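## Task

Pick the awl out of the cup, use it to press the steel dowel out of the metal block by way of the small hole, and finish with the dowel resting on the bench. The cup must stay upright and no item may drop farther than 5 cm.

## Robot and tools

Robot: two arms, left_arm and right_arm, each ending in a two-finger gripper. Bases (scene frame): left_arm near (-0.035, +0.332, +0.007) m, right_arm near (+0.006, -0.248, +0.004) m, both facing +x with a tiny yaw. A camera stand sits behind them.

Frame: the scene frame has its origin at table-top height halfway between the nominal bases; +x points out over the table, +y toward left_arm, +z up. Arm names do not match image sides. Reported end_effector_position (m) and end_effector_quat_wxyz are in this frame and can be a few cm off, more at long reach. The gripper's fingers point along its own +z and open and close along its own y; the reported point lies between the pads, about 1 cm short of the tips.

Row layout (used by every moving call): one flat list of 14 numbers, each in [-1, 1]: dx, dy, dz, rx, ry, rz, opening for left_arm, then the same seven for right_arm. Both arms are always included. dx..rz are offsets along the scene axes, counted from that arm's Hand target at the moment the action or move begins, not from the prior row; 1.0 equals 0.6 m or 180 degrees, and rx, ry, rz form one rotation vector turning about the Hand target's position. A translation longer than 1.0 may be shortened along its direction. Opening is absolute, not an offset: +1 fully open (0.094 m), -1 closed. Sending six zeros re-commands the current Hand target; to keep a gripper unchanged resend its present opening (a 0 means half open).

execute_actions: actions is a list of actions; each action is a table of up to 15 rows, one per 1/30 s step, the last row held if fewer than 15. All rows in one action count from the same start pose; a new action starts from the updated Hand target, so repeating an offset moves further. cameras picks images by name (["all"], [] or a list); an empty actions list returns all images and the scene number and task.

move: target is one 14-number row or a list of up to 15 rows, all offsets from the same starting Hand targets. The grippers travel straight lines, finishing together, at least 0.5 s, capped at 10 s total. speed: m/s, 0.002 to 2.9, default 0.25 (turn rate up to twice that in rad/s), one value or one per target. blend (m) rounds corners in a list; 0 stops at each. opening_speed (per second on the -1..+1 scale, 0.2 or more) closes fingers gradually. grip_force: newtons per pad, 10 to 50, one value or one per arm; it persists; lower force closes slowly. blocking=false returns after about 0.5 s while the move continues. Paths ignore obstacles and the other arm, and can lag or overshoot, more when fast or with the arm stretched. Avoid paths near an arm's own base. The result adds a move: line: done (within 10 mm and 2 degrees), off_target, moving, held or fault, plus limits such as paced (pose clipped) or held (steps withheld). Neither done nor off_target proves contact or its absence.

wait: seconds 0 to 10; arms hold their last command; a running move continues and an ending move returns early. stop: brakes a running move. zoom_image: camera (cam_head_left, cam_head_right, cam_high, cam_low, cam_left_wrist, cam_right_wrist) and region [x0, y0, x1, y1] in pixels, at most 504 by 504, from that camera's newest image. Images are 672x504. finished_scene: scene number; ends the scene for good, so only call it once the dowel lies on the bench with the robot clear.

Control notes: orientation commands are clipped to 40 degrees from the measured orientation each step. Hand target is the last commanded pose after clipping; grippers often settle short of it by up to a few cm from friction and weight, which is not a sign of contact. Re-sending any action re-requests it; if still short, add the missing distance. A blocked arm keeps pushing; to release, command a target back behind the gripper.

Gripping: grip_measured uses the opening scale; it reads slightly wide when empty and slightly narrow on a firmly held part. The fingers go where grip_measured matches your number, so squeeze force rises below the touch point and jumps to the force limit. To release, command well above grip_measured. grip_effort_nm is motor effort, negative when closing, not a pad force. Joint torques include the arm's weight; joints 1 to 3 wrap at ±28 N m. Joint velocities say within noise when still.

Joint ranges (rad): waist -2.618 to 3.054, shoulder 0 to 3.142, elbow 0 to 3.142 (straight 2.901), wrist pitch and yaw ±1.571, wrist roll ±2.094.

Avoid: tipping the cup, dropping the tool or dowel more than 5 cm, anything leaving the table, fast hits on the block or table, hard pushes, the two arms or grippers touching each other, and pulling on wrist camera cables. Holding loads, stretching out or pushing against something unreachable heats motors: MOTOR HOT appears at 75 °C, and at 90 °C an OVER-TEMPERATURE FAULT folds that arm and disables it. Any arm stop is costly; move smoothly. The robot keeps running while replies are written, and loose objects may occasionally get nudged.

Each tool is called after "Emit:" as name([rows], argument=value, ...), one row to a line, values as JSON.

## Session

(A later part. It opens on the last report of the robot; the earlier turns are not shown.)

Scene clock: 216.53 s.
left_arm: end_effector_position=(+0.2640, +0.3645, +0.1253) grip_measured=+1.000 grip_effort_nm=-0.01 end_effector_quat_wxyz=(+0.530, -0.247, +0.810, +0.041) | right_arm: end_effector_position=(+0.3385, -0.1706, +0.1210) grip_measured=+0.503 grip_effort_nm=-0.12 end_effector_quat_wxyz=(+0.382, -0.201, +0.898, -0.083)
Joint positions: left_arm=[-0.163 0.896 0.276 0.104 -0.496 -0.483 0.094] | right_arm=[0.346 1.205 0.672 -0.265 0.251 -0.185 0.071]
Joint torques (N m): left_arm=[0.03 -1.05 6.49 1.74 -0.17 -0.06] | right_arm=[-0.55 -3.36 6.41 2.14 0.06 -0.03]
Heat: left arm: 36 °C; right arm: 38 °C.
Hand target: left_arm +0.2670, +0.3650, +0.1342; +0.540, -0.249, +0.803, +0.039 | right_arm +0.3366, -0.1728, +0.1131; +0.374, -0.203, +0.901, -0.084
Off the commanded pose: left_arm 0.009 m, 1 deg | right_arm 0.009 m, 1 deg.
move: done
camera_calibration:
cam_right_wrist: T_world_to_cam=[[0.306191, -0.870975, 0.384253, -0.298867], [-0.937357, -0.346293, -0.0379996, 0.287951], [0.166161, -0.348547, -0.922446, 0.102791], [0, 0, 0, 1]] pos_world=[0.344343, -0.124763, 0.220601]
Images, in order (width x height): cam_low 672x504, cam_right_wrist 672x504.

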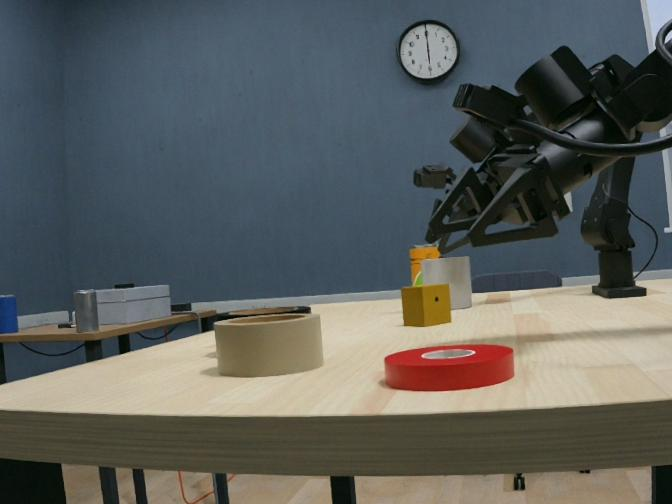

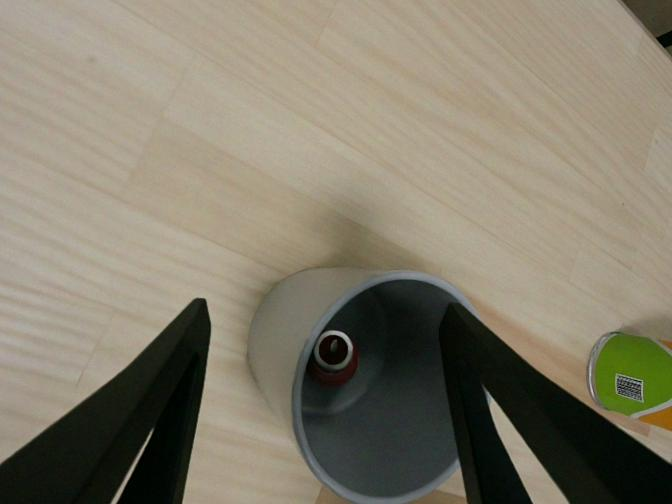

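Emit:
move(target=[0,0,0,0,0,0,1,0,0,0,0,0,0,-1], opening_speed=0.6, cameras=["cam_right_wrist","cam_low"])

Emit:
zoom_image(camera="cam_right_wrist", region=[280, 260, 390, 380])

Emit:
zoom_image(camera="cam_low", region=[400, 200, 490, 290])

Scene clock: 227.40 s.
left_arm: end_effector_position=(+0.2640, +0.3645, +0.1253) grip_measured=+1.000 grip_effort_nm=-0.01 end_effector_quat_wxyz=(+0.530, -0.247, +0.810, +0.041) | right_arm: end_effector_position=(+0.3399, -0.1709, +0.1223) grip_measured=-0.977 grip_effort_nm=-0.92 end_effector_quat_wxyz=(+0.386, -0.201, +0.897, -0.084)
Joint positions: left_arm=[-0.163 0.896 0.276 0.104 -0.496 -0.483 0.094] | right_arm=[0.344 1.205 0.672 -0.258 0.252 -0.19 0.001]
Joint torques (N m): left_arm=[-0.02 -1.31 6.43 1.71 -0.23 -0.06] | right_arm=[-0.46 -3.29 6.39 2.07 0.05 0.01]
Heat: left arm: 36 °C; right arm: 38 °C.
Hand target: left_arm +0.2670, +0.3650, +0.1342; +0.540, -0.249, +0.803, +0.039 | right_arm +0.3366, -0.1728, +0.1131; +0.374, -0.203, +0.901, -0.084
Off the commanded pose: left_arm 0.009 m, 1 deg | right_arm 0.010 m, 1 deg.
move: done
camera_calibration:
cam_right_wrist: T_world_to_cam=[[0.30425, -0.870099, 0.387762, -0.299609], [-0.936759, -0.347191, -0.0440506, 0.289566], [0.172956, -0.349837, -0.920706, 0.100872], [0, 0, 0, 1]] pos_world=[0.344963, -0.124867, 0.221807]
Images, in order (width x height): cam_low 672x504, cam_right_wrist 672x504.

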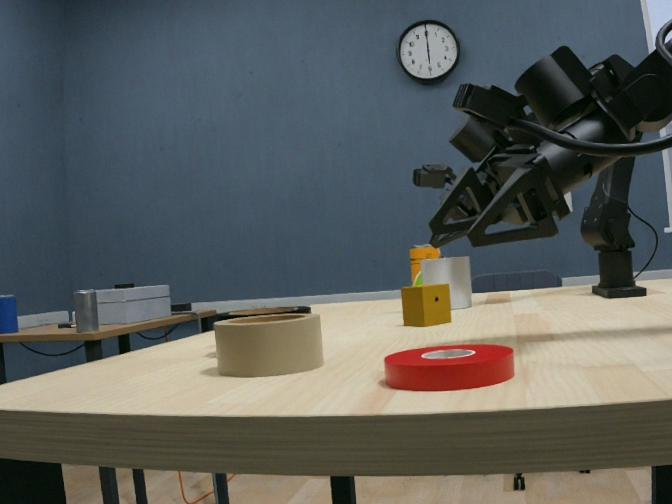

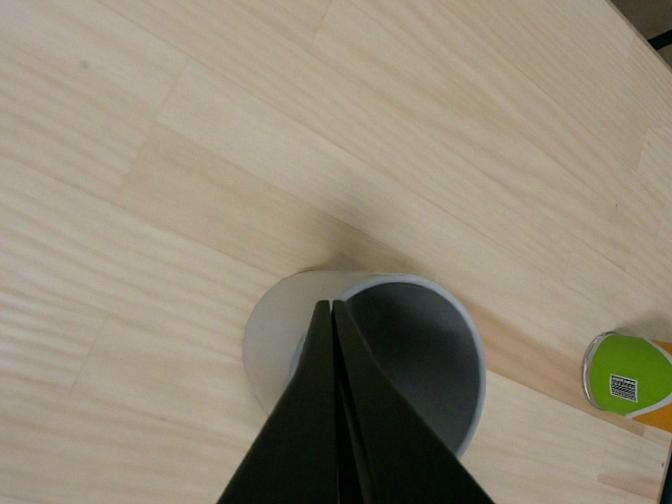

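Scaled by 4.200 from the camera's 672x504 image, which has a finer 960x720 frame.

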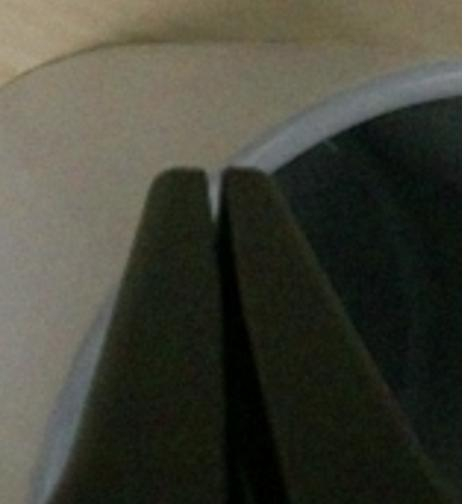

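Scaled by 5.600 from the camera's 672x504 image, which has a finer 960x720 frame.

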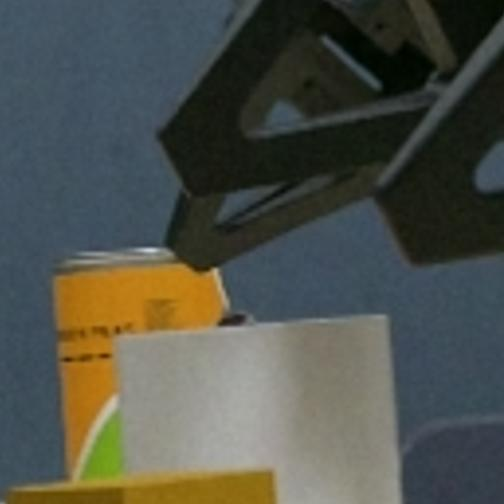

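Emit:
move([
  [0,0,0,0,0,0,1,0,0,0.05,0,0,0,-1],
  [0,0,0,0,0,0,1,-0.005,0.01,0.24,0,0,0,-1],
], speed=[0.05,0.1], blend=[0.01,0], cameras=["cam_right_wrist","cam_low","cam_head_left","cam_head_right","cam_high"])

Emit:
zoom_image(camera="cam_low", region=[400, 150, 500, 310])

Emit:
zoom_image(camera="cam_high", region=[240, 180, 340, 280])

Emit:
zoom_image(camera="cam_head_left", region=[400, 130, 500, 240])

Scene clock: 238.87 s.
left_arm: end_effector_position=(+0.2640, +0.3645, +0.1253) grip_measured=+1.000 grip_effort_nm=-0.01 end_effector_quat_wxyz=(+0.530, -0.247, +0.810, +0.041) | right_arm: end_effector_position=(+0.3322, -0.1685, +0.2528) grip_measured=-0.980 grip_effort_nm=-1.01 end_effector_quat_wxyz=(+0.372, -0.206, +0.901, -0.083)
Joint positions: left_arm=[-0.163 0.896 0.276 0.104 -0.496 -0.483 0.094] | right_arm=[0.362 1.19 1.208 -0.84 0.257 -0.177 0.001]
Joint torques (N m): left_arm=[0.03 -1.31 6.53 1.79 -0.22 -0.03] | right_arm=[0.55 -3.08 8.84 1.93 0.18 0.15]
Heat: left arm: 36 °C; right arm: 37 °C.
Hand target: left_arm +0.2670, +0.3650, +0.1342; +0.540, -0.249, +0.803, +0.039 | right_arm +0.3336, -0.1668, +0.2570; +0.374, -0.203, +0.901, -0.084
Off the commanded pose: left_arm 0.009 m, 1 deg | right_arm 0.005 m, 0 deg.
move: done
camera_calibration:
cam_right_wrist: T_world_to_cam=[[0.319632, -0.86623, 0.384032, -0.349377], [-0.935855, -0.352057, -0.0151889, 0.280606], [0.148358, -0.354544, -0.923195, 0.231204], [0, 0, 0, 1]] pos_world=[0.339977, -0.12188, 0.35188]
Images, in order (width x height): cam_head_left 672x504, cam_head_right 672x504, cam_high 672x504, cam_low 672x504, cam_right_wrist 672x504.

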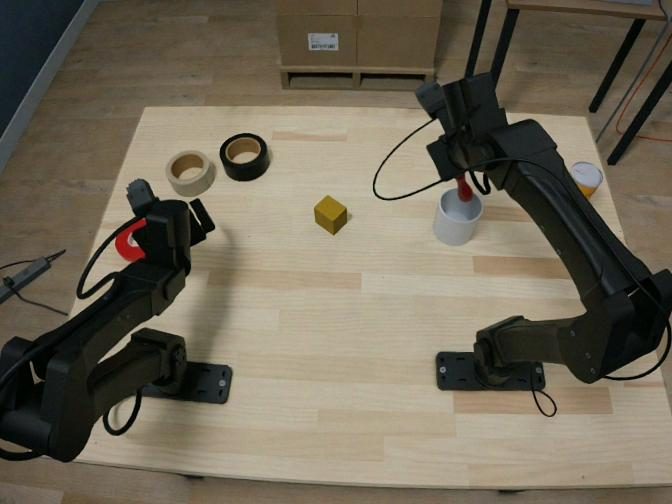

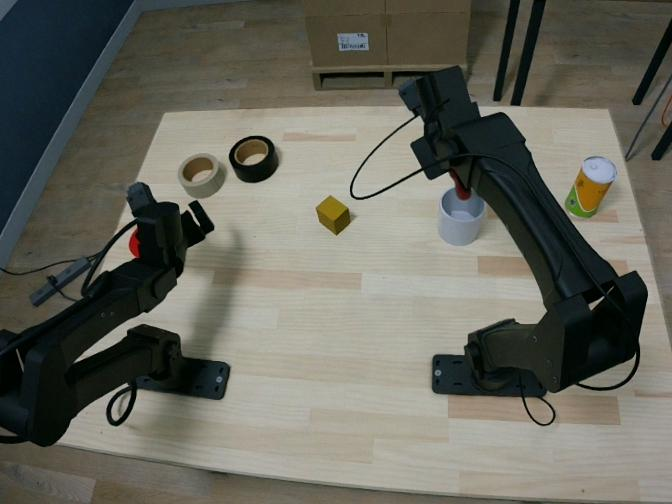

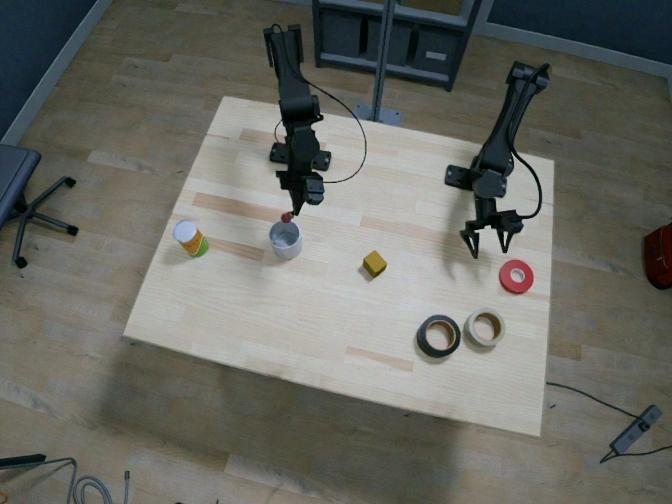

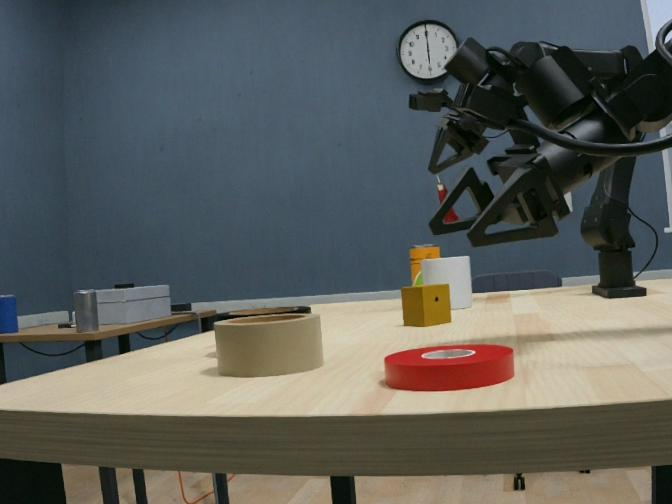

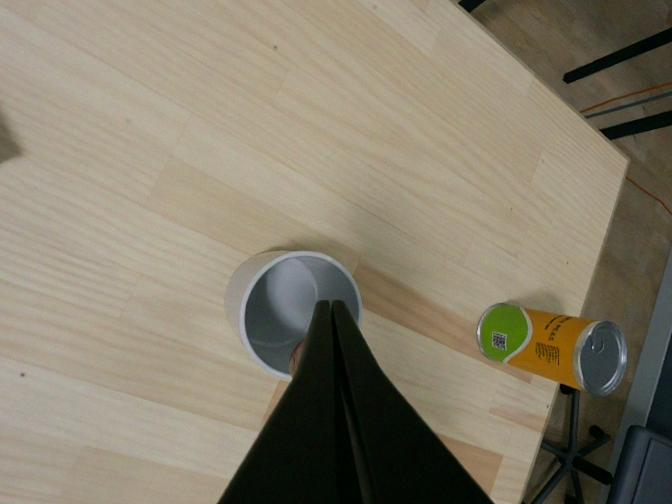

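Scaled by 3.150 from the camera's 672x504 image, which has a finer 960x720 frame.

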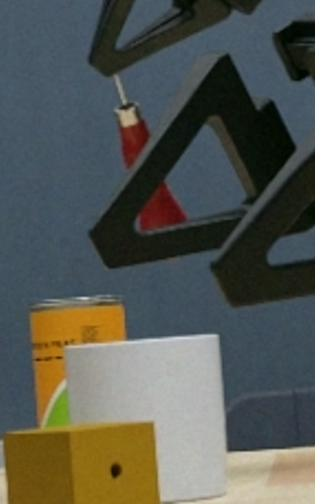

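Scaled by 5.040 from the camera's 672x504 image, which has a finer 960x720 frame.

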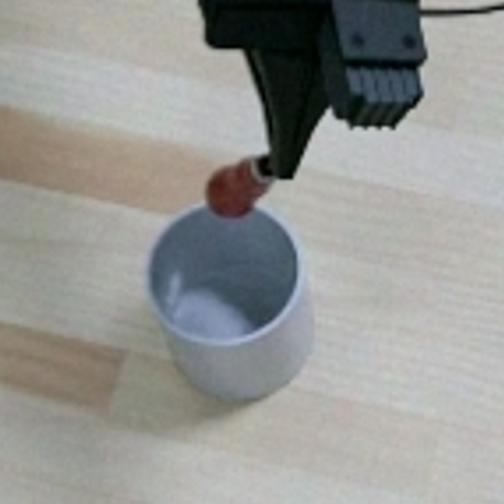

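Scaled by 4.582 from the camera's 672x504 image, which has a finer 960x720 frame.

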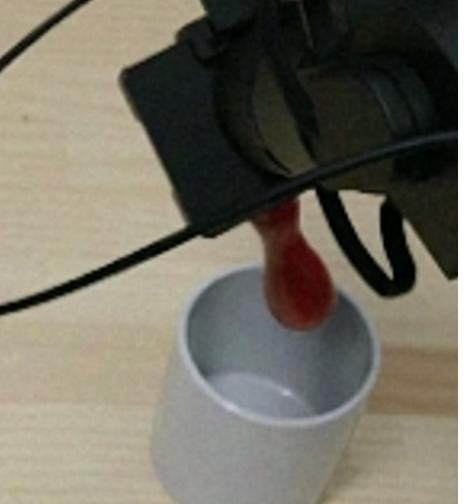

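Emit:
move([
  [0,0,0,0,0,0,1,-0.0393,0.128,0.005,0,0,0,-1],
  [-0.016,-0.2,0.11,0.0436,0.0229,-0.2336,0.9,-0.031,0.178,-0.07,0.1237,0.1975,-0.2141,-1],
  [-0.0333,-0.4083,0.11,0.0871,0.0458,-0.4672,0.9,0.034,0.2663,-0.17,0.2473,0.3949,-0.4282,-1],
], speed=0.22, blend=[0.03,0.02,0], cameras=["cam_right_wrist","cam_left_wrist","cam_low","cam_head_left","cam_head_right"])

Emit:
zoom_image(camera="cam_left_wrist", region=[200, 100, 480, 340])

Scene clock: 289.43 s.
left_arm: end_effector_position=(+0.2436, +0.1269, +0.1831) grip_measured=+0.903 grip_effort_nm=-0.16 end_effector_quat_wxyz=(+0.385, +0.413, +0.798, -0.211) | right_arm: end_effector_position=(+0.3503, -0.0080, +0.1596) grip_measured=-0.980 grip_effort_nm=-1.01 end_effector_quat_wxyz=(-0.231, +0.476, +0.834, +0.158)
Joint positions: left_arm=[-0.395 1.162 0.816 -0.398 0.433 0.346 0.089] | right_arm=[0.363 2.175 2.102 -1.547 -0.566 1.397 0.001]
Joint torques (N m): left_arm=[-0.59 -2.41 8.75 1.45 0.27 0.12] | right_arm=[-0.39 -9.61 8.08 0.32 -0.35 0.11]
Motor temperatures (°C): left_arm=[22 26 33 36 24 22 22] | right_arm=[23 26 41 36 23 25 27]
Heat: left arm: 36 °C; right arm: 41 °C.
Hand target: left_arm +0.2470, +0.1200, +0.2002; +0.400, +0.423, +0.784, -0.216 | right_arm +0.3540, -0.0071, +0.1550; -0.249, +0.479, +0.829, +0.144
Off the commanded pose: left_arm 0.019 m, 3 deg | right_arm 0.006 m, 3 deg.
joint sent to its limit (right arm) — joint 4 (wrist pitch), lower limit. The joint targets still meet the commanded pose.
move: off_target (left_arm, right_arm); blend cut to 0 m at target 2; target 2's new opening was sent with left_arm's hand 0.020 m and 2 deg from that target
camera_calibration:
cam_left_wrist: T_world_to_cam=[[-0.816014, -0.570703, 0.0917519, 0.253722], [-0.576297, 0.790964, -0.205565, 0.101444], [0.0447444, -0.220621, -0.974333, 0.305497], [0, 0, 0, 1]] pos_world=[0.251833, 0.13196, 0.29523]
cam_right_wrist: T_world_to_cam=[[-0.819424, -0.571678, -0.0415695, 0.288953], [-0.202414, 0.220757, 0.954094, -0.0545137], [-0.536258, 0.790222, -0.296609, 0.34836], [0, 0, 0, 1]] pos_world=[0.412551, -0.098059, 0.167349]
Images, in order (width x height): cam_head_left 672x504, cam_head_right 672x504, cam_low 672x504, cam_left_wrist 672x504, cam_right_wrist 672x504.

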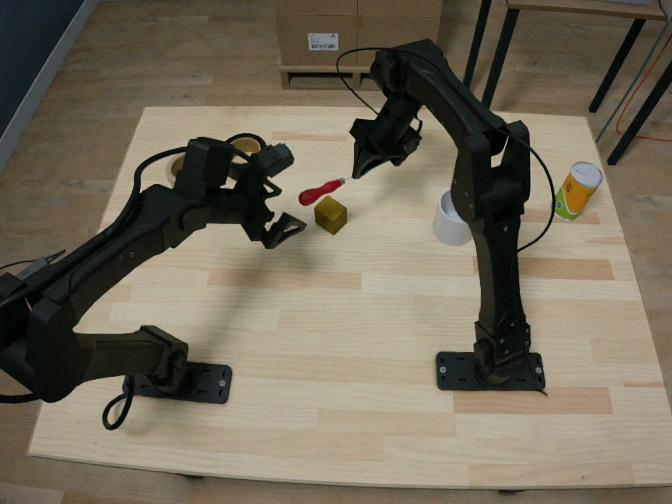

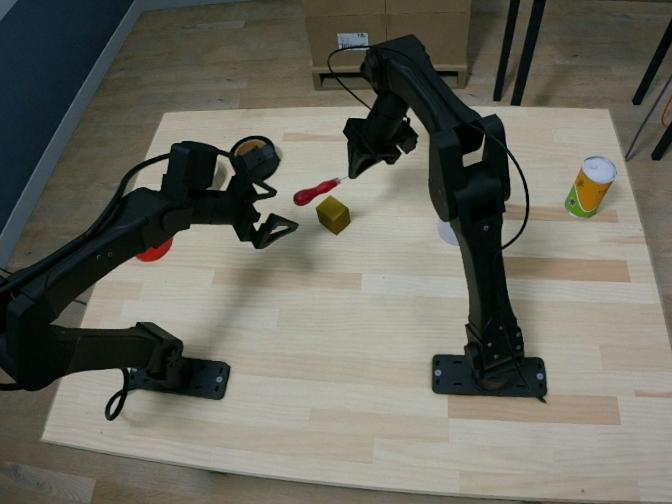

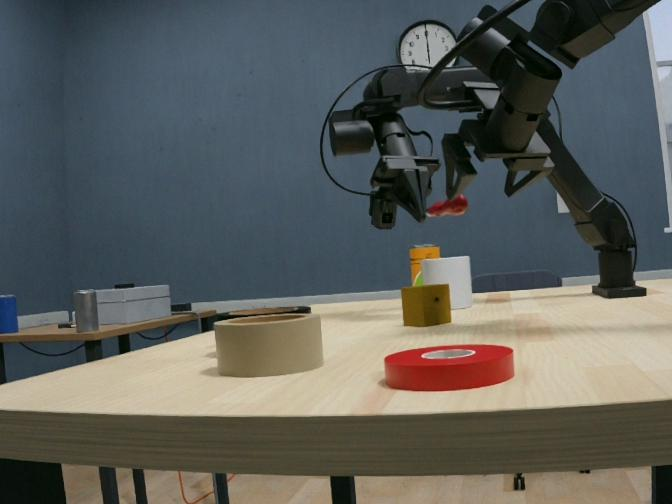

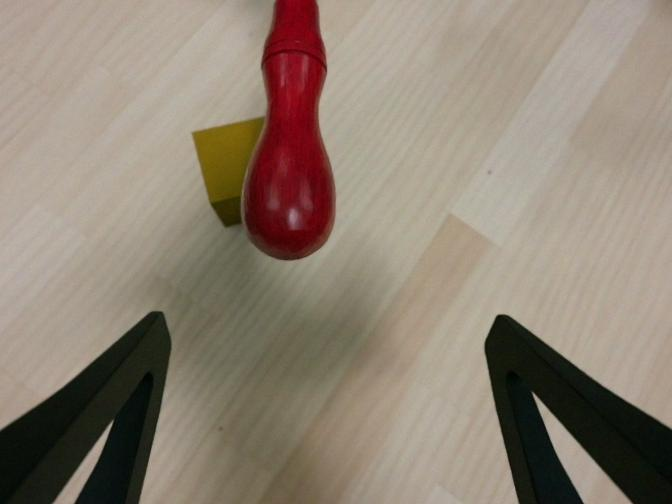

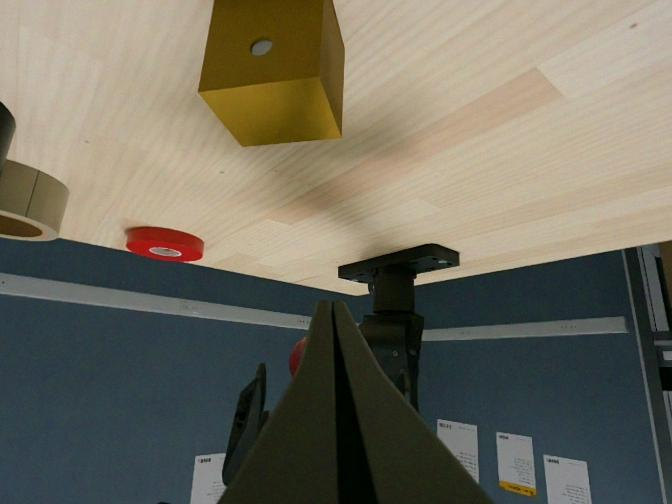

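Scaled by 1.800 from the camera's 672x504 image, which has a finer 960x720 frame.

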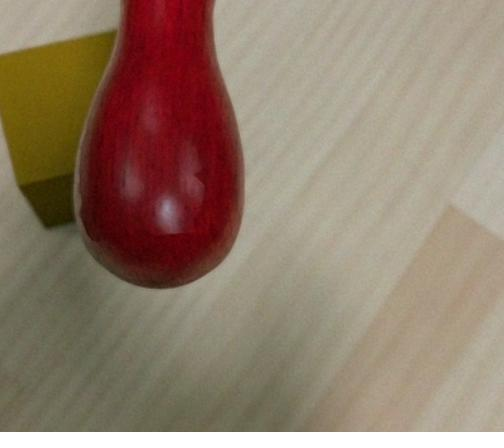

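Emit:
move(target=[0.0612,-0.0487,0.008,0,0,0,1,0,0,0,0,0,0,-1], speed=0.12, cameras=["cam_left_wrist","cam_low","cam_head_left","cam_head_right"])

Emit:
zoom_image(camera="cam_low", region=[380, 150, 500, 250])

Emit:
zoom_image(camera="cam_head_right", region=[270, 140, 390, 240])

Scene clock: 421.73 s.
left_arm: end_effector_position=(+0.2734, +0.0988, +0.1844) grip_measured=+0.997 grip_effort_nm=0.14 end_effector_quat_wxyz=(+0.373, +0.422, +0.798, -0.215) | right_arm: end_effector_position=(+0.3502, -0.0079, +0.1597) grip_measured=-0.980 grip_effort_nm=-1.01 end_effector_quat_wxyz=(-0.231, +0.476, +0.833, +0.158)
Joint positions: left_arm=[-0.437 1.342 0.957 -0.375 0.418 0.333 0.094] | right_arm=[0.363 2.175 2.102 -1.547 -0.566 1.398 0.001]
Joint torques (N m): left_arm=[-0.55 -4.18 8.88 1.82 0.15 -0.11] | right_arm=[-0.5 -9.52 7.99 0.32 -0.41 0.07]
Motor temperatures (°C): left_arm=[22 26 35 33 24 22 22] | right_arm=[23 33 42 30 23 25 28]
Heat: left arm: 35 °C; right arm: 42 °C.
Hand target: left_arm +0.2837, +0.0908, +0.2050; +0.400, +0.423, +0.784, -0.216 | right_arm +0.3540, -0.0070, +0.1550; -0.249, +0.479, +0.829, +0.144
Off the commanded pose: left_arm 0.024 m, 3 deg | right_arm 0.006 m, 3 deg.
joint sent to its limit (right arm) — joint 4 (wrist pitch), lower limit. The joint targets still meet the commanded pose.
move: off_target (left_arm, right_arm)
camera_calibration:
cam_left_wrist: T_world_to_cam=[[-0.827705, -0.55206, 0.10067, 0.261602], [-0.560751, 0.8068, -0.186095, 0.131715], [0.0215154, -0.210483, -0.977361, 0.3053], [0, 0, 0, 1]] pos_world=[0.28382, 0.102413, 0.296564]
Images, in order (width x height): cam_head_left 672x504, cam_head_right 672x504, cam_low 672x504, cam_left_wrist 672x504.

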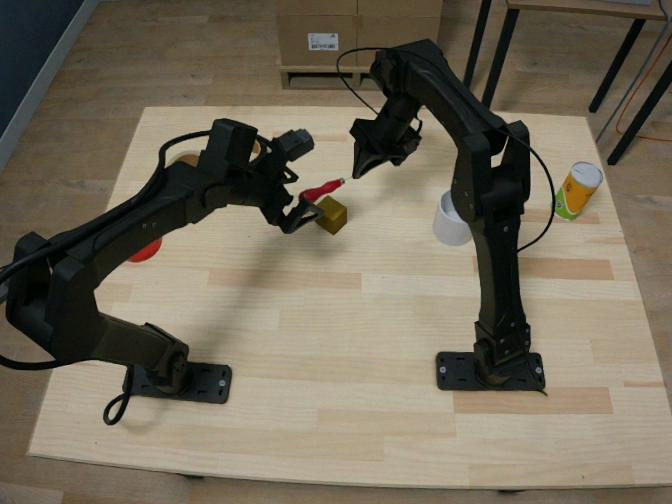

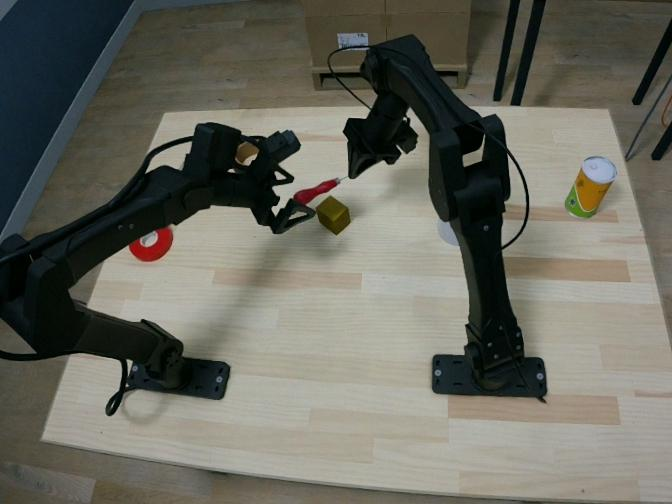

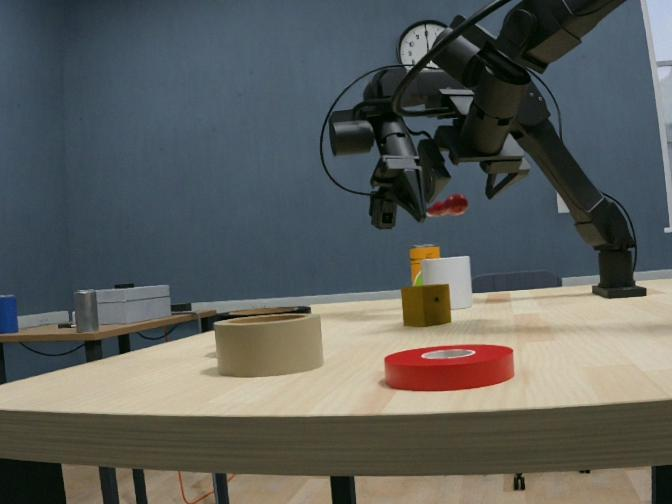

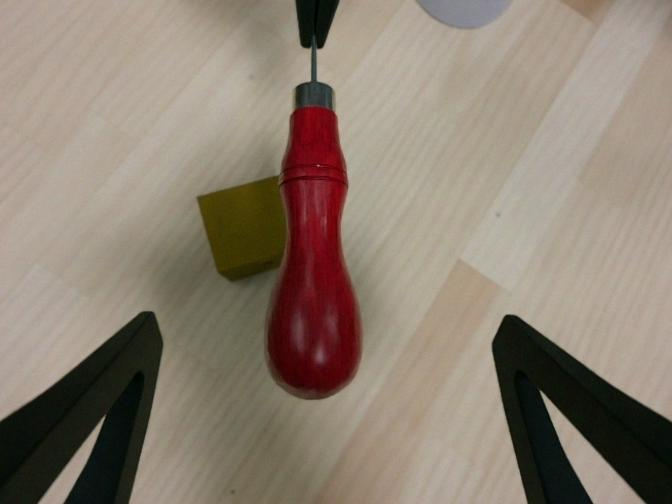

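Scaled by 4.200 from the camera's 672x504 image, which has a finer 960x720 frame.

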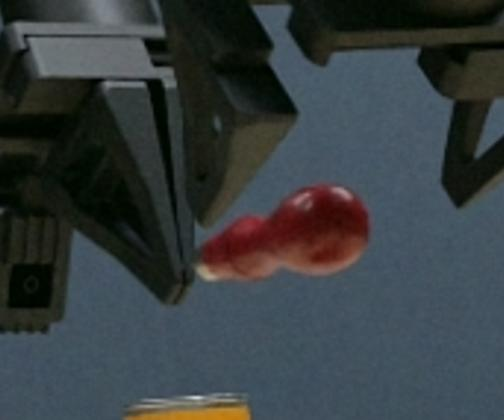

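Scaled by 4.200 from the camera's 672x504 image, which has a finer 960x720 frame.

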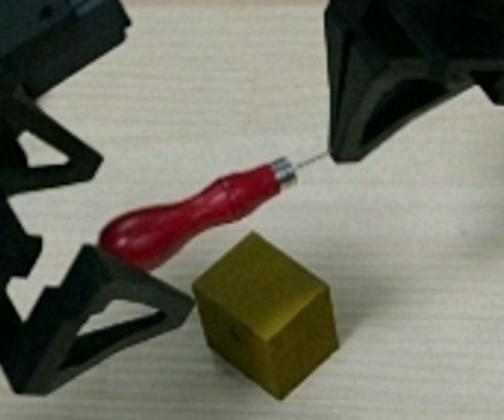

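Emit:
move(target=[0.0442,-0.0567,-0.0133,0.0229,0.0157,0.0122,1,0,0,0,0,0,0,-1], speed=0.08, cameras=["cam_left_wrist","cam_low","cam_head_left"])

Scene clock: 478.00 s.
left_arm: end_effector_position=(+0.3044, +0.0627, +0.1817) grip_measured=+0.997 grip_effort_nm=0.14 end_effector_quat_wxyz=(+0.355, +0.418, +0.815, -0.188) | right_arm: end_effector_position=(+0.3502, -0.0079, +0.1597) grip_measured=-0.980 grip_effort_nm=-1.01 end_effector_quat_wxyz=(-0.231, +0.476, +0.833, +0.158)
Joint positions: left_arm=[-0.528 1.531 1.147 -0.404 0.298 0.274 0.094] | right_arm=[0.363 2.175 2.102 -1.547 -0.566 1.398 0.001]
Joint torques (N m): left_arm=[-0.54 -5.86 8.73 1.43 0.11 -0.11] | right_arm=[-0.42 -9.52 8.02 0.29 -0.4 0.1]
Heat: left arm: 36 °C; right arm: 42 °C.
Hand target: left_arm +0.3103, +0.0567, +0.1970; +0.369, +0.416, +0.809, -0.190 | right_arm +0.3540, -0.0070, +0.1550; -0.249, +0.479, +0.829, +0.144
Off the commanded pose: left_arm 0.017 m, 2 deg | right_arm 0.006 m, 3 deg.
joint sent to its limit (right arm) — joint 4 (wrist pitch), lower limit. The joint targets still meet the commanded pose.
move: off_target (left_arm, right_arm)
camera_calibration:
cam_left_wrist: T_world_to_cam=[[-0.80654, -0.585373, 0.0826519, 0.266582], [-0.591135, 0.79686, -0.12479, 0.17644], [0.00718687, -0.149507, -0.988735, 0.29689], [0, 0, 0, 1]] pos_world=[0.317175, 0.0598389, 0.29353]
Images, in order (width x height): cam_head_left 672x504, cam_low 672x504, cam_left_wrist 672x504.

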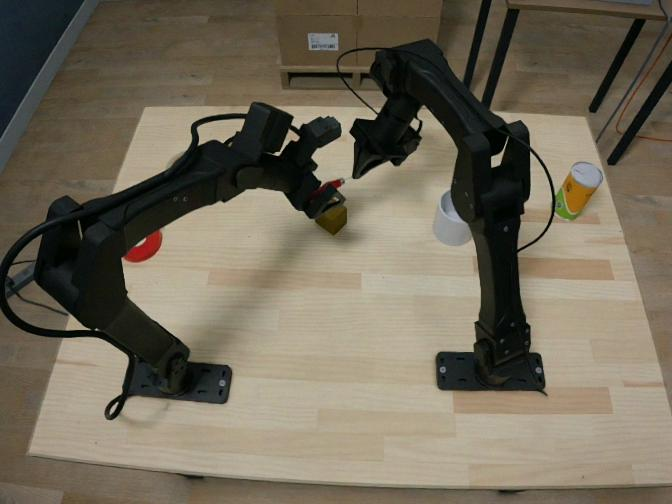

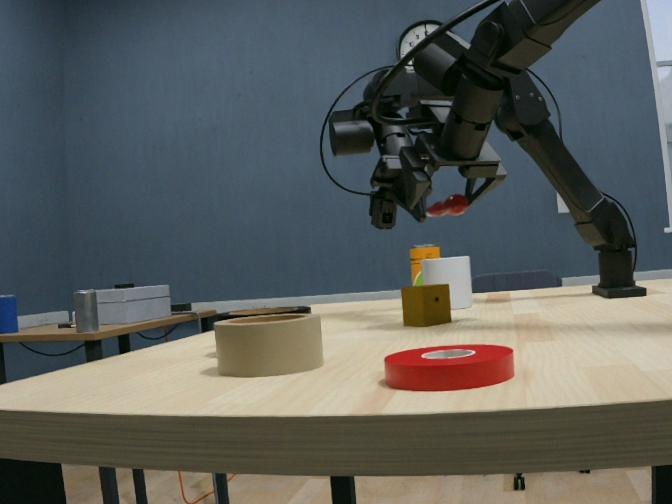

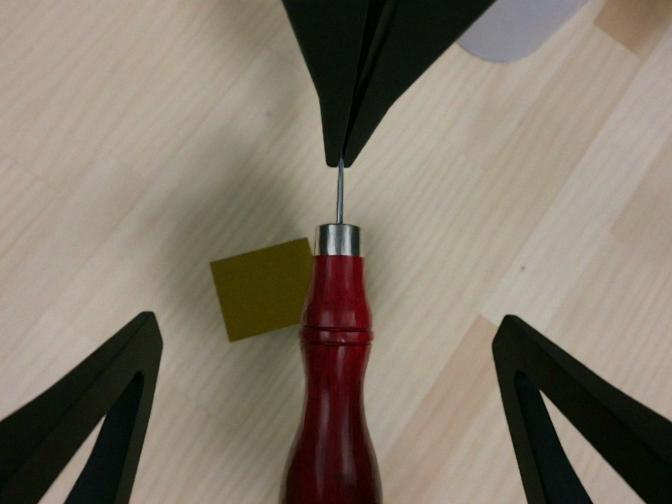

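Emit:
move(target=[0.0142,-0.0238,-0.0175,0,0,0,1,0,0,0,0,0,0,-1], speed=0.06, cameras=["cam_left_wrist","cam_low"])

Emit:
zoom_image(camera="cam_low", region=[380, 150, 500, 250])

Scene clock: 487.93 s.
left_arm: end_effector_position=(+0.3079, +0.0524, +0.1672) grip_measured=+0.997 grip_effort_nm=0.14 end_effector_quat_wxyz=(+0.342, +0.418, +0.821, -0.186) | right_arm: end_effector_position=(+0.3502, -0.0079, +0.1597) grip_measured=-0.980 grip_effort_nm=-1.01 end_effector_quat_wxyz=(-0.231, +0.476, +0.833, +0.158)
Joint positions: left_arm=[-0.551 1.587 1.164 -0.389 0.282 0.257 0.094] | right_arm=[0.363 2.175 2.102 -1.547 -0.566 1.398 0.001]
Joint torques (N m): left_arm=[-0.4 -6.28 8.7 1.77 0.12 -0.11] | right_arm=[-0.42 -9.51 8.03 0.31 -0.38 0.09]
Heat: left arm: 36 °C; right arm: 42 °C.
Hand target: left_arm +0.3188, +0.0425, +0.1866; +0.369, +0.416, +0.809, -0.190 | right_arm +0.3540, -0.0070, +0.1550; -0.249, +0.479, +0.829, +0.144
Off the commanded pose: left_arm 0.024 m, 3 deg | right_arm 0.006 m, 3 deg.
joint sent to its limit (right arm) — joint 4 (wrist pitch), lower limit. The joint targets still meet the commanded pose.
move: off_target (left_arm, right_arm)
camera_calibration:
cam_left_wrist: T_world_to_cam=[[-0.803947, -0.587408, 0.0928507, 0.26208], [-0.594457, 0.798237, -0.097148, 0.181235], [-0.0170514, -0.133298, -0.990929, 0.287919], [0, 0, 0, 1]] pos_world=[0.323344, 0.0476581, 0.278579]
Images, in order (width x height): cam_low 672x504, cam_left_wrist 672x504.

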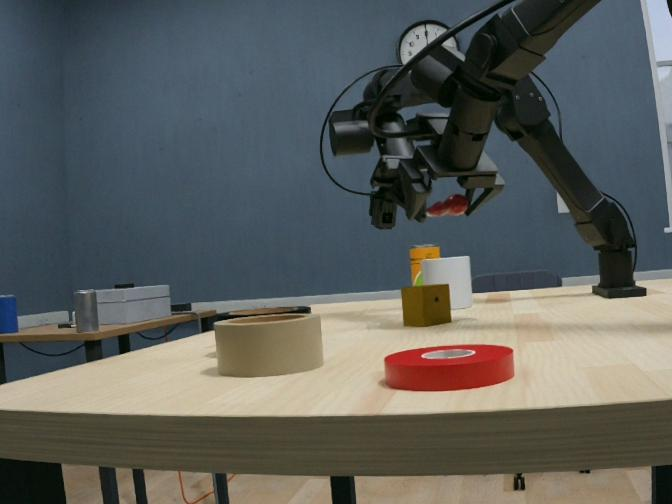

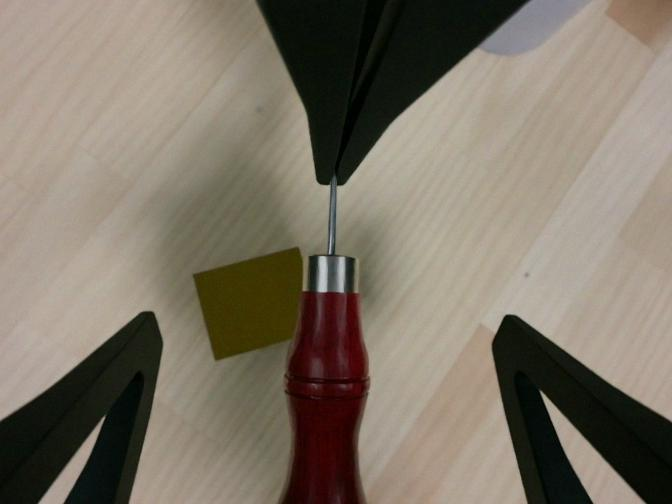

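Scaled by 4.200 from the camera's 672x504 image, which has a finer 960x720 frame.

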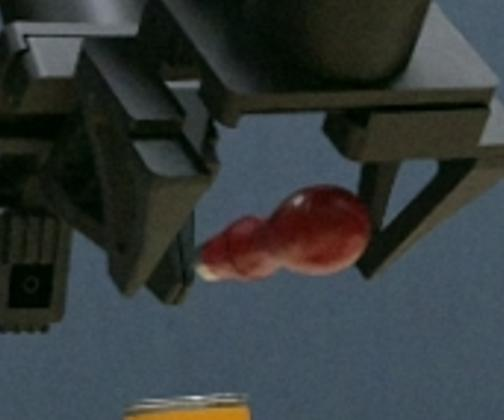

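Emit:
move(target=[0.004,-0.005,0.015,0,0,0,1,0,0,0,0,0,0,-1], speed=0.05, cameras=["cam_left_wrist"])

Scene clock: 495.80 s.
left_arm: end_effector_position=(+0.3160, +0.0462, +0.1814) grip_measured=+0.997 grip_effort_nm=0.14 end_effector_quat_wxyz=(+0.356, +0.417, +0.815, -0.187) | right_arm: end_effector_position=(+0.3502, -0.0079, +0.1597) grip_measured=-0.980 grip_effort_nm=-1.01 end_effector_quat_wxyz=(-0.231, +0.476, +0.833, +0.158)
Joint positions: left_arm=[-0.554 1.599 1.211 -0.392 0.278 0.254 0.094] | right_arm=[0.363 2.175 2.102 -1.547 -0.566 1.398 0.001]
Joint torques (N m): left_arm=[-0.72 -6.16 8.77 1.49 0.03 -0.04] | right_arm=[-0.47 -9.55 7.95 0.36 -0.4 0.1]
Heat: left arm: 36 °C; right arm: 42 °C.
Hand target: left_arm +0.3211, +0.0395, +0.1955; +0.369, +0.416, +0.809, -0.190 | right_arm +0.3540, -0.0070, +0.1550; -0.249, +0.479, +0.829, +0.144
Off the commanded pose: left_arm 0.017 m, 2 deg | right_arm 0.006 m, 3 deg.
joint sent to its limit (right arm) — joint 4 (wrist pitch), lower limit. The joint targets still meet the commanded pose.
move: off_target (left_arm, right_arm)
camera_calibration:
cam_left_wrist: T_world_to_cam=[[-0.805754, -0.586691, 0.0809582, 0.266327], [-0.592167, 0.795774, -0.126814, 0.197087], [0.00997637, -0.150122, -0.988617, 0.293231], [0, 0, 0, 1]] pos_world=[0.328378, 0.0434353, 0.293326]
Images, in order (width x height): cam_left_wrist 672x504.

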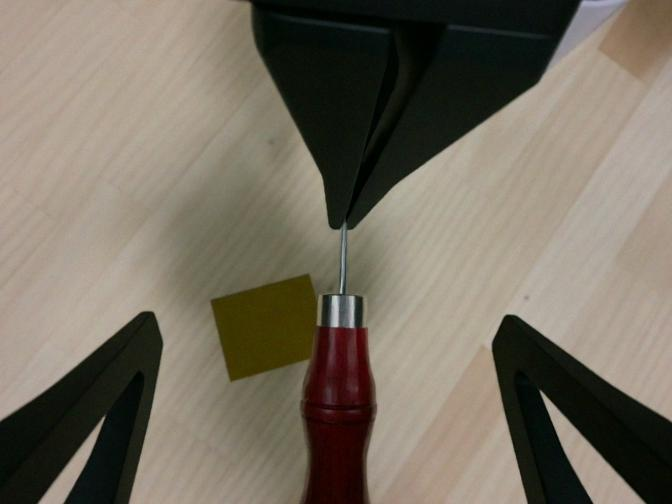

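Emit:
move(target=[-0.0075,0.011,-0.002,0,0,0,1,0,0,0,0,0,0,-1], speed=0.05, cameras=["cam_left_wrist"])

Scene clock: 505.70 s.
left_arm: end_effector_position=(+0.3159, +0.0463, +0.1813) grip_measured=+0.997 grip_effort_nm=0.14 end_effector_quat_wxyz=(+0.356, +0.417, +0.815, -0.187) | right_arm: end_effector_position=(+0.3502, -0.0079, +0.1597) grip_measured=-0.980 grip_effort_nm=-1.01 end_effector_quat_wxyz=(-0.231, +0.476, +0.833, +0.158)
Joint positions: left_arm=[-0.554 1.599 1.211 -0.392 0.278 0.254 0.094] | right_arm=[0.363 2.175 2.102 -1.547 -0.566 1.398 0.001]
Joint torques (N m): left_arm=[0.21 -8.57 6.11 1.51 0.13 -0.01] | right_arm=[-0.34 -9.47 7.88 0.31 -0.41 0.08]
Heat: left arm: 38 °C; right arm: 43 °C.
Hand target: left_arm +0.3166, +0.0461, +0.1943; +0.369, +0.416, +0.809, -0.190 | right_arm +0.3540, -0.0070, +0.1550; -0.249, +0.479, +0.829, +0.144
Off the commanded pose: left_arm 0.013 m, 2 deg | right_arm 0.006 m, 3 deg.
joint sent to its limit (right arm) — joint 4 (wrist pitch), lower limit. The joint targets still meet the commanded pose.
move: off_target (left_arm, right_arm)
camera_calibration:
cam_left_wrist: T_world_to_cam=[[-0.805694, -0.586756, 0.0810869, 0.266281], [-0.592254, 0.795766, -0.126459, 0.196999], [0.00967471, -0.149912, -0.988652, 0.293233], [0, 0, 0, 1]] pos_world=[0.328377, 0.0434355, 0.293226]
Images, in order (width x height): cam_left_wrist 672x504.

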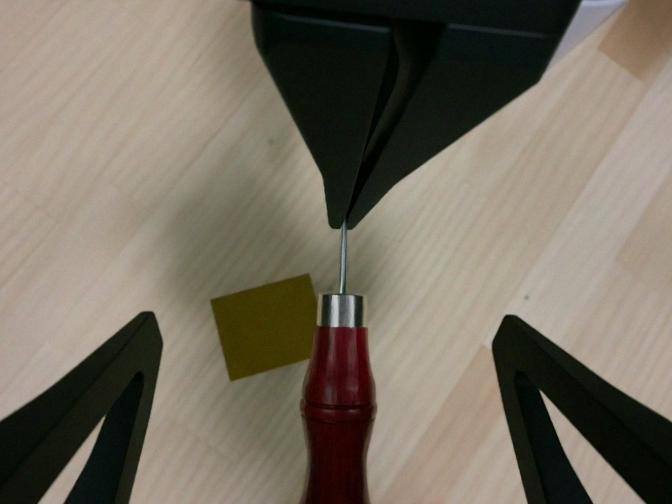

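Emit:
move(target=[-0.0075,0.011,0.002,0,0,0,1,0,0,0,0,0,0,-1], speed=0.05, cameras=["cam_left_wrist"])

Scene clock: 509.90 s.
left_arm: end_effector_position=(+0.3154, +0.0483, +0.1880) grip_measured=+0.997 grip_effort_nm=0.14 end_effector_quat_wxyz=(+0.362, +0.416, +0.813, -0.187) | right_arm: end_effector_position=(+0.3502, -0.0079, +0.1597) grip_measured=-0.980 grip_effort_nm=-1.01 end_effector_quat_wxyz=(-0.231, +0.476, +0.833, +0.158)
Joint positions: left_arm=[-0.551 1.581 1.211 -0.396 0.278 0.254 0.094] | right_arm=[0.363 2.175 2.102 -1.547 -0.566 1.398 0.001]
Joint torques (N m): left_arm=[0.79 -9.31 4.85 1.5 0.18 -0.01] | right_arm=[-0.49 -9.5 8.03 0.31 -0.41 0.1]
Heat: left arm: 37 °C; right arm: 43 °C.
Hand target: left_arm +0.3121, +0.0527, +0.1955; +0.369, +0.416, +0.809, -0.190 | right_arm +0.3540, -0.0070, +0.1550; -0.249, +0.479, +0.829, +0.144
Off the commanded pose: left_arm 0.009 m, 1 deg | right_arm 0.006 m, 3 deg.
joint sent to its limit (right arm) — joint 4 (wrist pitch), lower limit. The joint targets still meet the commanded pose.
move: off_target (right_arm)
camera_calibration:
cam_left_wrist: T_world_to_cam=[[-0.804752, -0.588662, 0.076489, 0.267085], [-0.593244, 0.793022, -0.138484, 0.198639], [0.0208628, -0.156822, -0.987407, 0.296662], [0, 0, 0, 1]] pos_world=[0.326589, 0.0462215, 0.300005]
Images, in order (width x height): cam_left_wrist 672x504.

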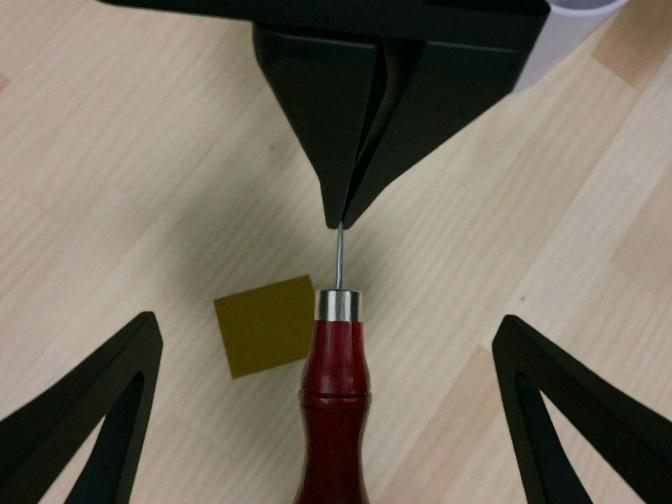

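Emit:
move(target=[-0.006,0.009,-0.014,0,0,0,1,0,0,0,0,0,0,-1], speed=0.05, cameras=["cam_left_wrist"])

Scene clock: 514.23 s.
left_arm: end_effector_position=(+0.3082, +0.0570, +0.1747) grip_measured=+0.997 grip_effort_nm=0.14 end_effector_quat_wxyz=(+0.348, +0.414, +0.820, -0.185) | right_arm: end_effector_position=(+0.3502, -0.0079, +0.1597) grip_measured=-0.980 grip_effort_nm=-1.01 end_effector_quat_wxyz=(-0.231, +0.476, +0.833, +0.158)
Joint positions: left_arm=[-0.541 1.565 1.163 -0.397 0.282 0.257 0.094] | right_arm=[0.363 2.175 2.102 -1.547 -0.566 1.398 0.001]
Joint torques (N m): left_arm=[0.58 -9.16 4.78 1.74 0.22 0.09] | right_arm=[-0.47 -9.43 7.95 0.32 -0.39 0.1]
Heat: left arm: 37 °C; right arm: 43 °C.
Hand target: left_arm +0.3086, +0.0580, +0.1872; +0.369, +0.416, +0.809, -0.190 | right_arm +0.3540, -0.0070, +0.1550; -0.249, +0.479, +0.829, +0.144
Off the commanded pose: left_arm 0.012 m, 3 deg | right_arm 0.006 m, 3 deg.
joint sent to its limit (right arm) — joint 4 (wrist pitch), lower limit. The joint targets still meet the commanded pose.
move: off_target (left_arm, right_arm)
camera_calibration:
cam_left_wrist: T_world_to_cam=[[-0.799337, -0.594359, 0.0883047, 0.26411], [-0.600863, 0.791812, -0.109532, 0.182953], [-0.00481968, -0.140612, -0.990053, 0.292449], [0, 0, 0, 1]] pos_world=[0.322453, 0.0532334, 0.286257]
Images, in order (width x height): cam_left_wrist 672x504.

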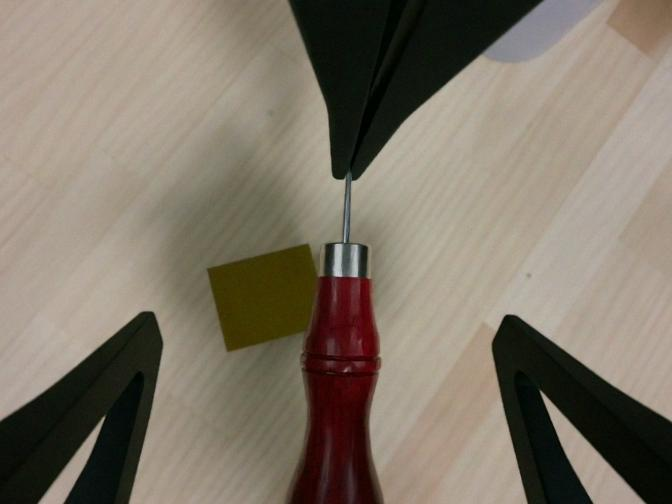

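Emit:
move(target=[0.0113,-0.0165,0.0065,0,0,0,1,0,0,0,0,0,0,-1], speed=0.05, cameras=["cam_left_wrist"])

Scene clock: 524.20 s.
left_arm: end_effector_position=(+0.3081, +0.0570, +0.1748) grip_measured=+0.997 grip_effort_nm=0.14 end_effector_quat_wxyz=(+0.349, +0.414, +0.820, -0.185) | right_arm: end_effector_position=(+0.3502, -0.0079, +0.1597) grip_measured=-0.980 grip_effort_nm=-1.01 end_effector_quat_wxyz=(-0.231, +0.476, +0.833, +0.158)
Joint positions: left_arm=[-0.541 1.564 1.163 -0.397 0.282 0.257 0.094] | right_arm=[0.363 2.175 2.102 -1.547 -0.566 1.398 0.001]
Joint torques (N m): left_arm=[-0.61 -5.85 8.36 1.65 0.12 -0.06] | right_arm=[-0.58 -9.48 8.06 0.32 -0.37 0.1]
Heat: left arm: 36 °C; right arm: 43 °C.
Hand target: left_arm +0.3154, +0.0481, +0.1911; +0.369, +0.416, +0.809, -0.190 | right_arm +0.3540, -0.0070, +0.1550; -0.249, +0.479, +0.829, +0.144
Off the commanded pose: left_arm 0.020 m, 3 deg | right_arm 0.006 m, 3 deg.
joint sent to its limit (right arm) — joint 4 (wrist pitch), lower limit. The joint targets still meet the commanded pose.
move: off_target (left_arm, right_arm)
camera_calibration:
cam_left_wrist: T_world_to_cam=[[-0.799711, -0.593874, 0.0881795, 0.264144], [-0.600368, 0.792121, -0.110014, 0.182877], [-0.0045144, -0.140919, -0.990011, 0.292552], [0, 0, 0, 1]] pos_world=[0.322353, 0.053234, 0.286456]
Images, in order (width x height): cam_left_wrist 672x504.

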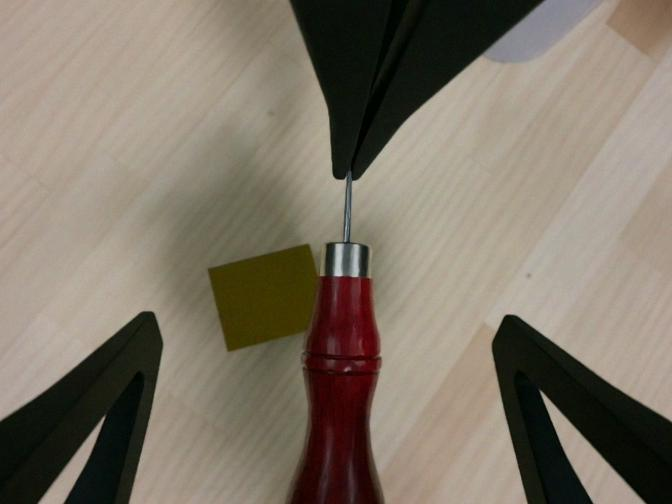

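Emit:
move(target=[0.004,-0.006,0.004,0,0,0,1,0,0,0,0,0,0,-1], speed=0.05, cameras=["cam_left_wrist"])

Scene clock: 528.83 s.
left_arm: end_effector_position=(+0.3108, +0.0529, +0.1772) grip_measured=+0.997 grip_effort_nm=0.14 end_effector_quat_wxyz=(+0.351, +0.416, +0.818, -0.186) | right_arm: end_effector_position=(+0.3502, -0.0079, +0.1597) grip_measured=-0.980 grip_effort_nm=-1.01 end_effector_quat_wxyz=(-0.231, +0.476, +0.833, +0.158)
Joint positions: left_arm=[-0.546 1.577 1.181 -0.397 0.282 0.257 0.094] | right_arm=[0.363 2.175 2.102 -1.547 -0.566 1.398 0.001]
Joint torques (N m): left_arm=[-0.73 -6.01 8.73 1.53 0.05 -0.11] | right_arm=[-0.46 -9.5 8.03 0.33 -0.39 0.09]
Heat: left arm: 36 °C; right arm: 43 °C.
Hand target: left_arm +0.3178, +0.0446, +0.1935; +0.369, +0.416, +0.809, -0.190 | right_arm +0.3540, -0.0070, +0.1550; -0.249, +0.479, +0.829, +0.144
Off the commanded pose: left_arm 0.020 m, 2 deg | right_arm 0.006 m, 3 deg.
joint sent to its limit (right arm) — joint 4 (wrist pitch), lower limit. The joint targets still meet the commanded pose.
move: off_target (left_arm, right_arm)
camera_calibration:
cam_left_wrist: T_world_to_cam=[[-0.802847, -0.589936, 0.0860888, 0.264783], [-0.596185, 0.794522, -0.11532, 0.187481], [-0.000368214, -0.143909, -0.989591, 0.293173], [0, 0, 0, 1]] pos_world=[0.324462, 0.0494377, 0.288947]
Images, in order (width x height): cam_left_wrist 672x504.

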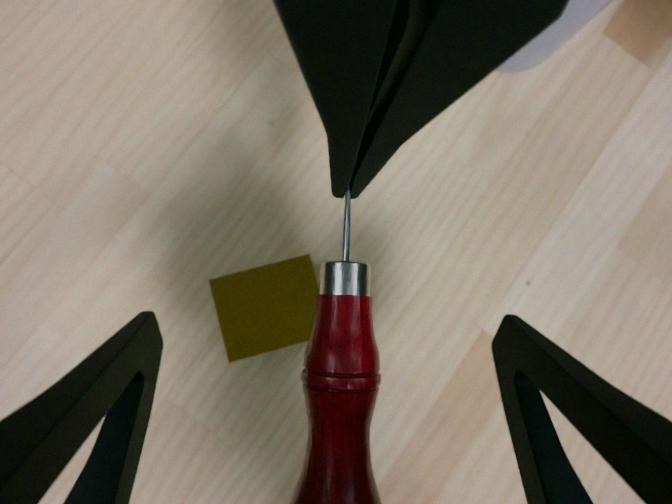

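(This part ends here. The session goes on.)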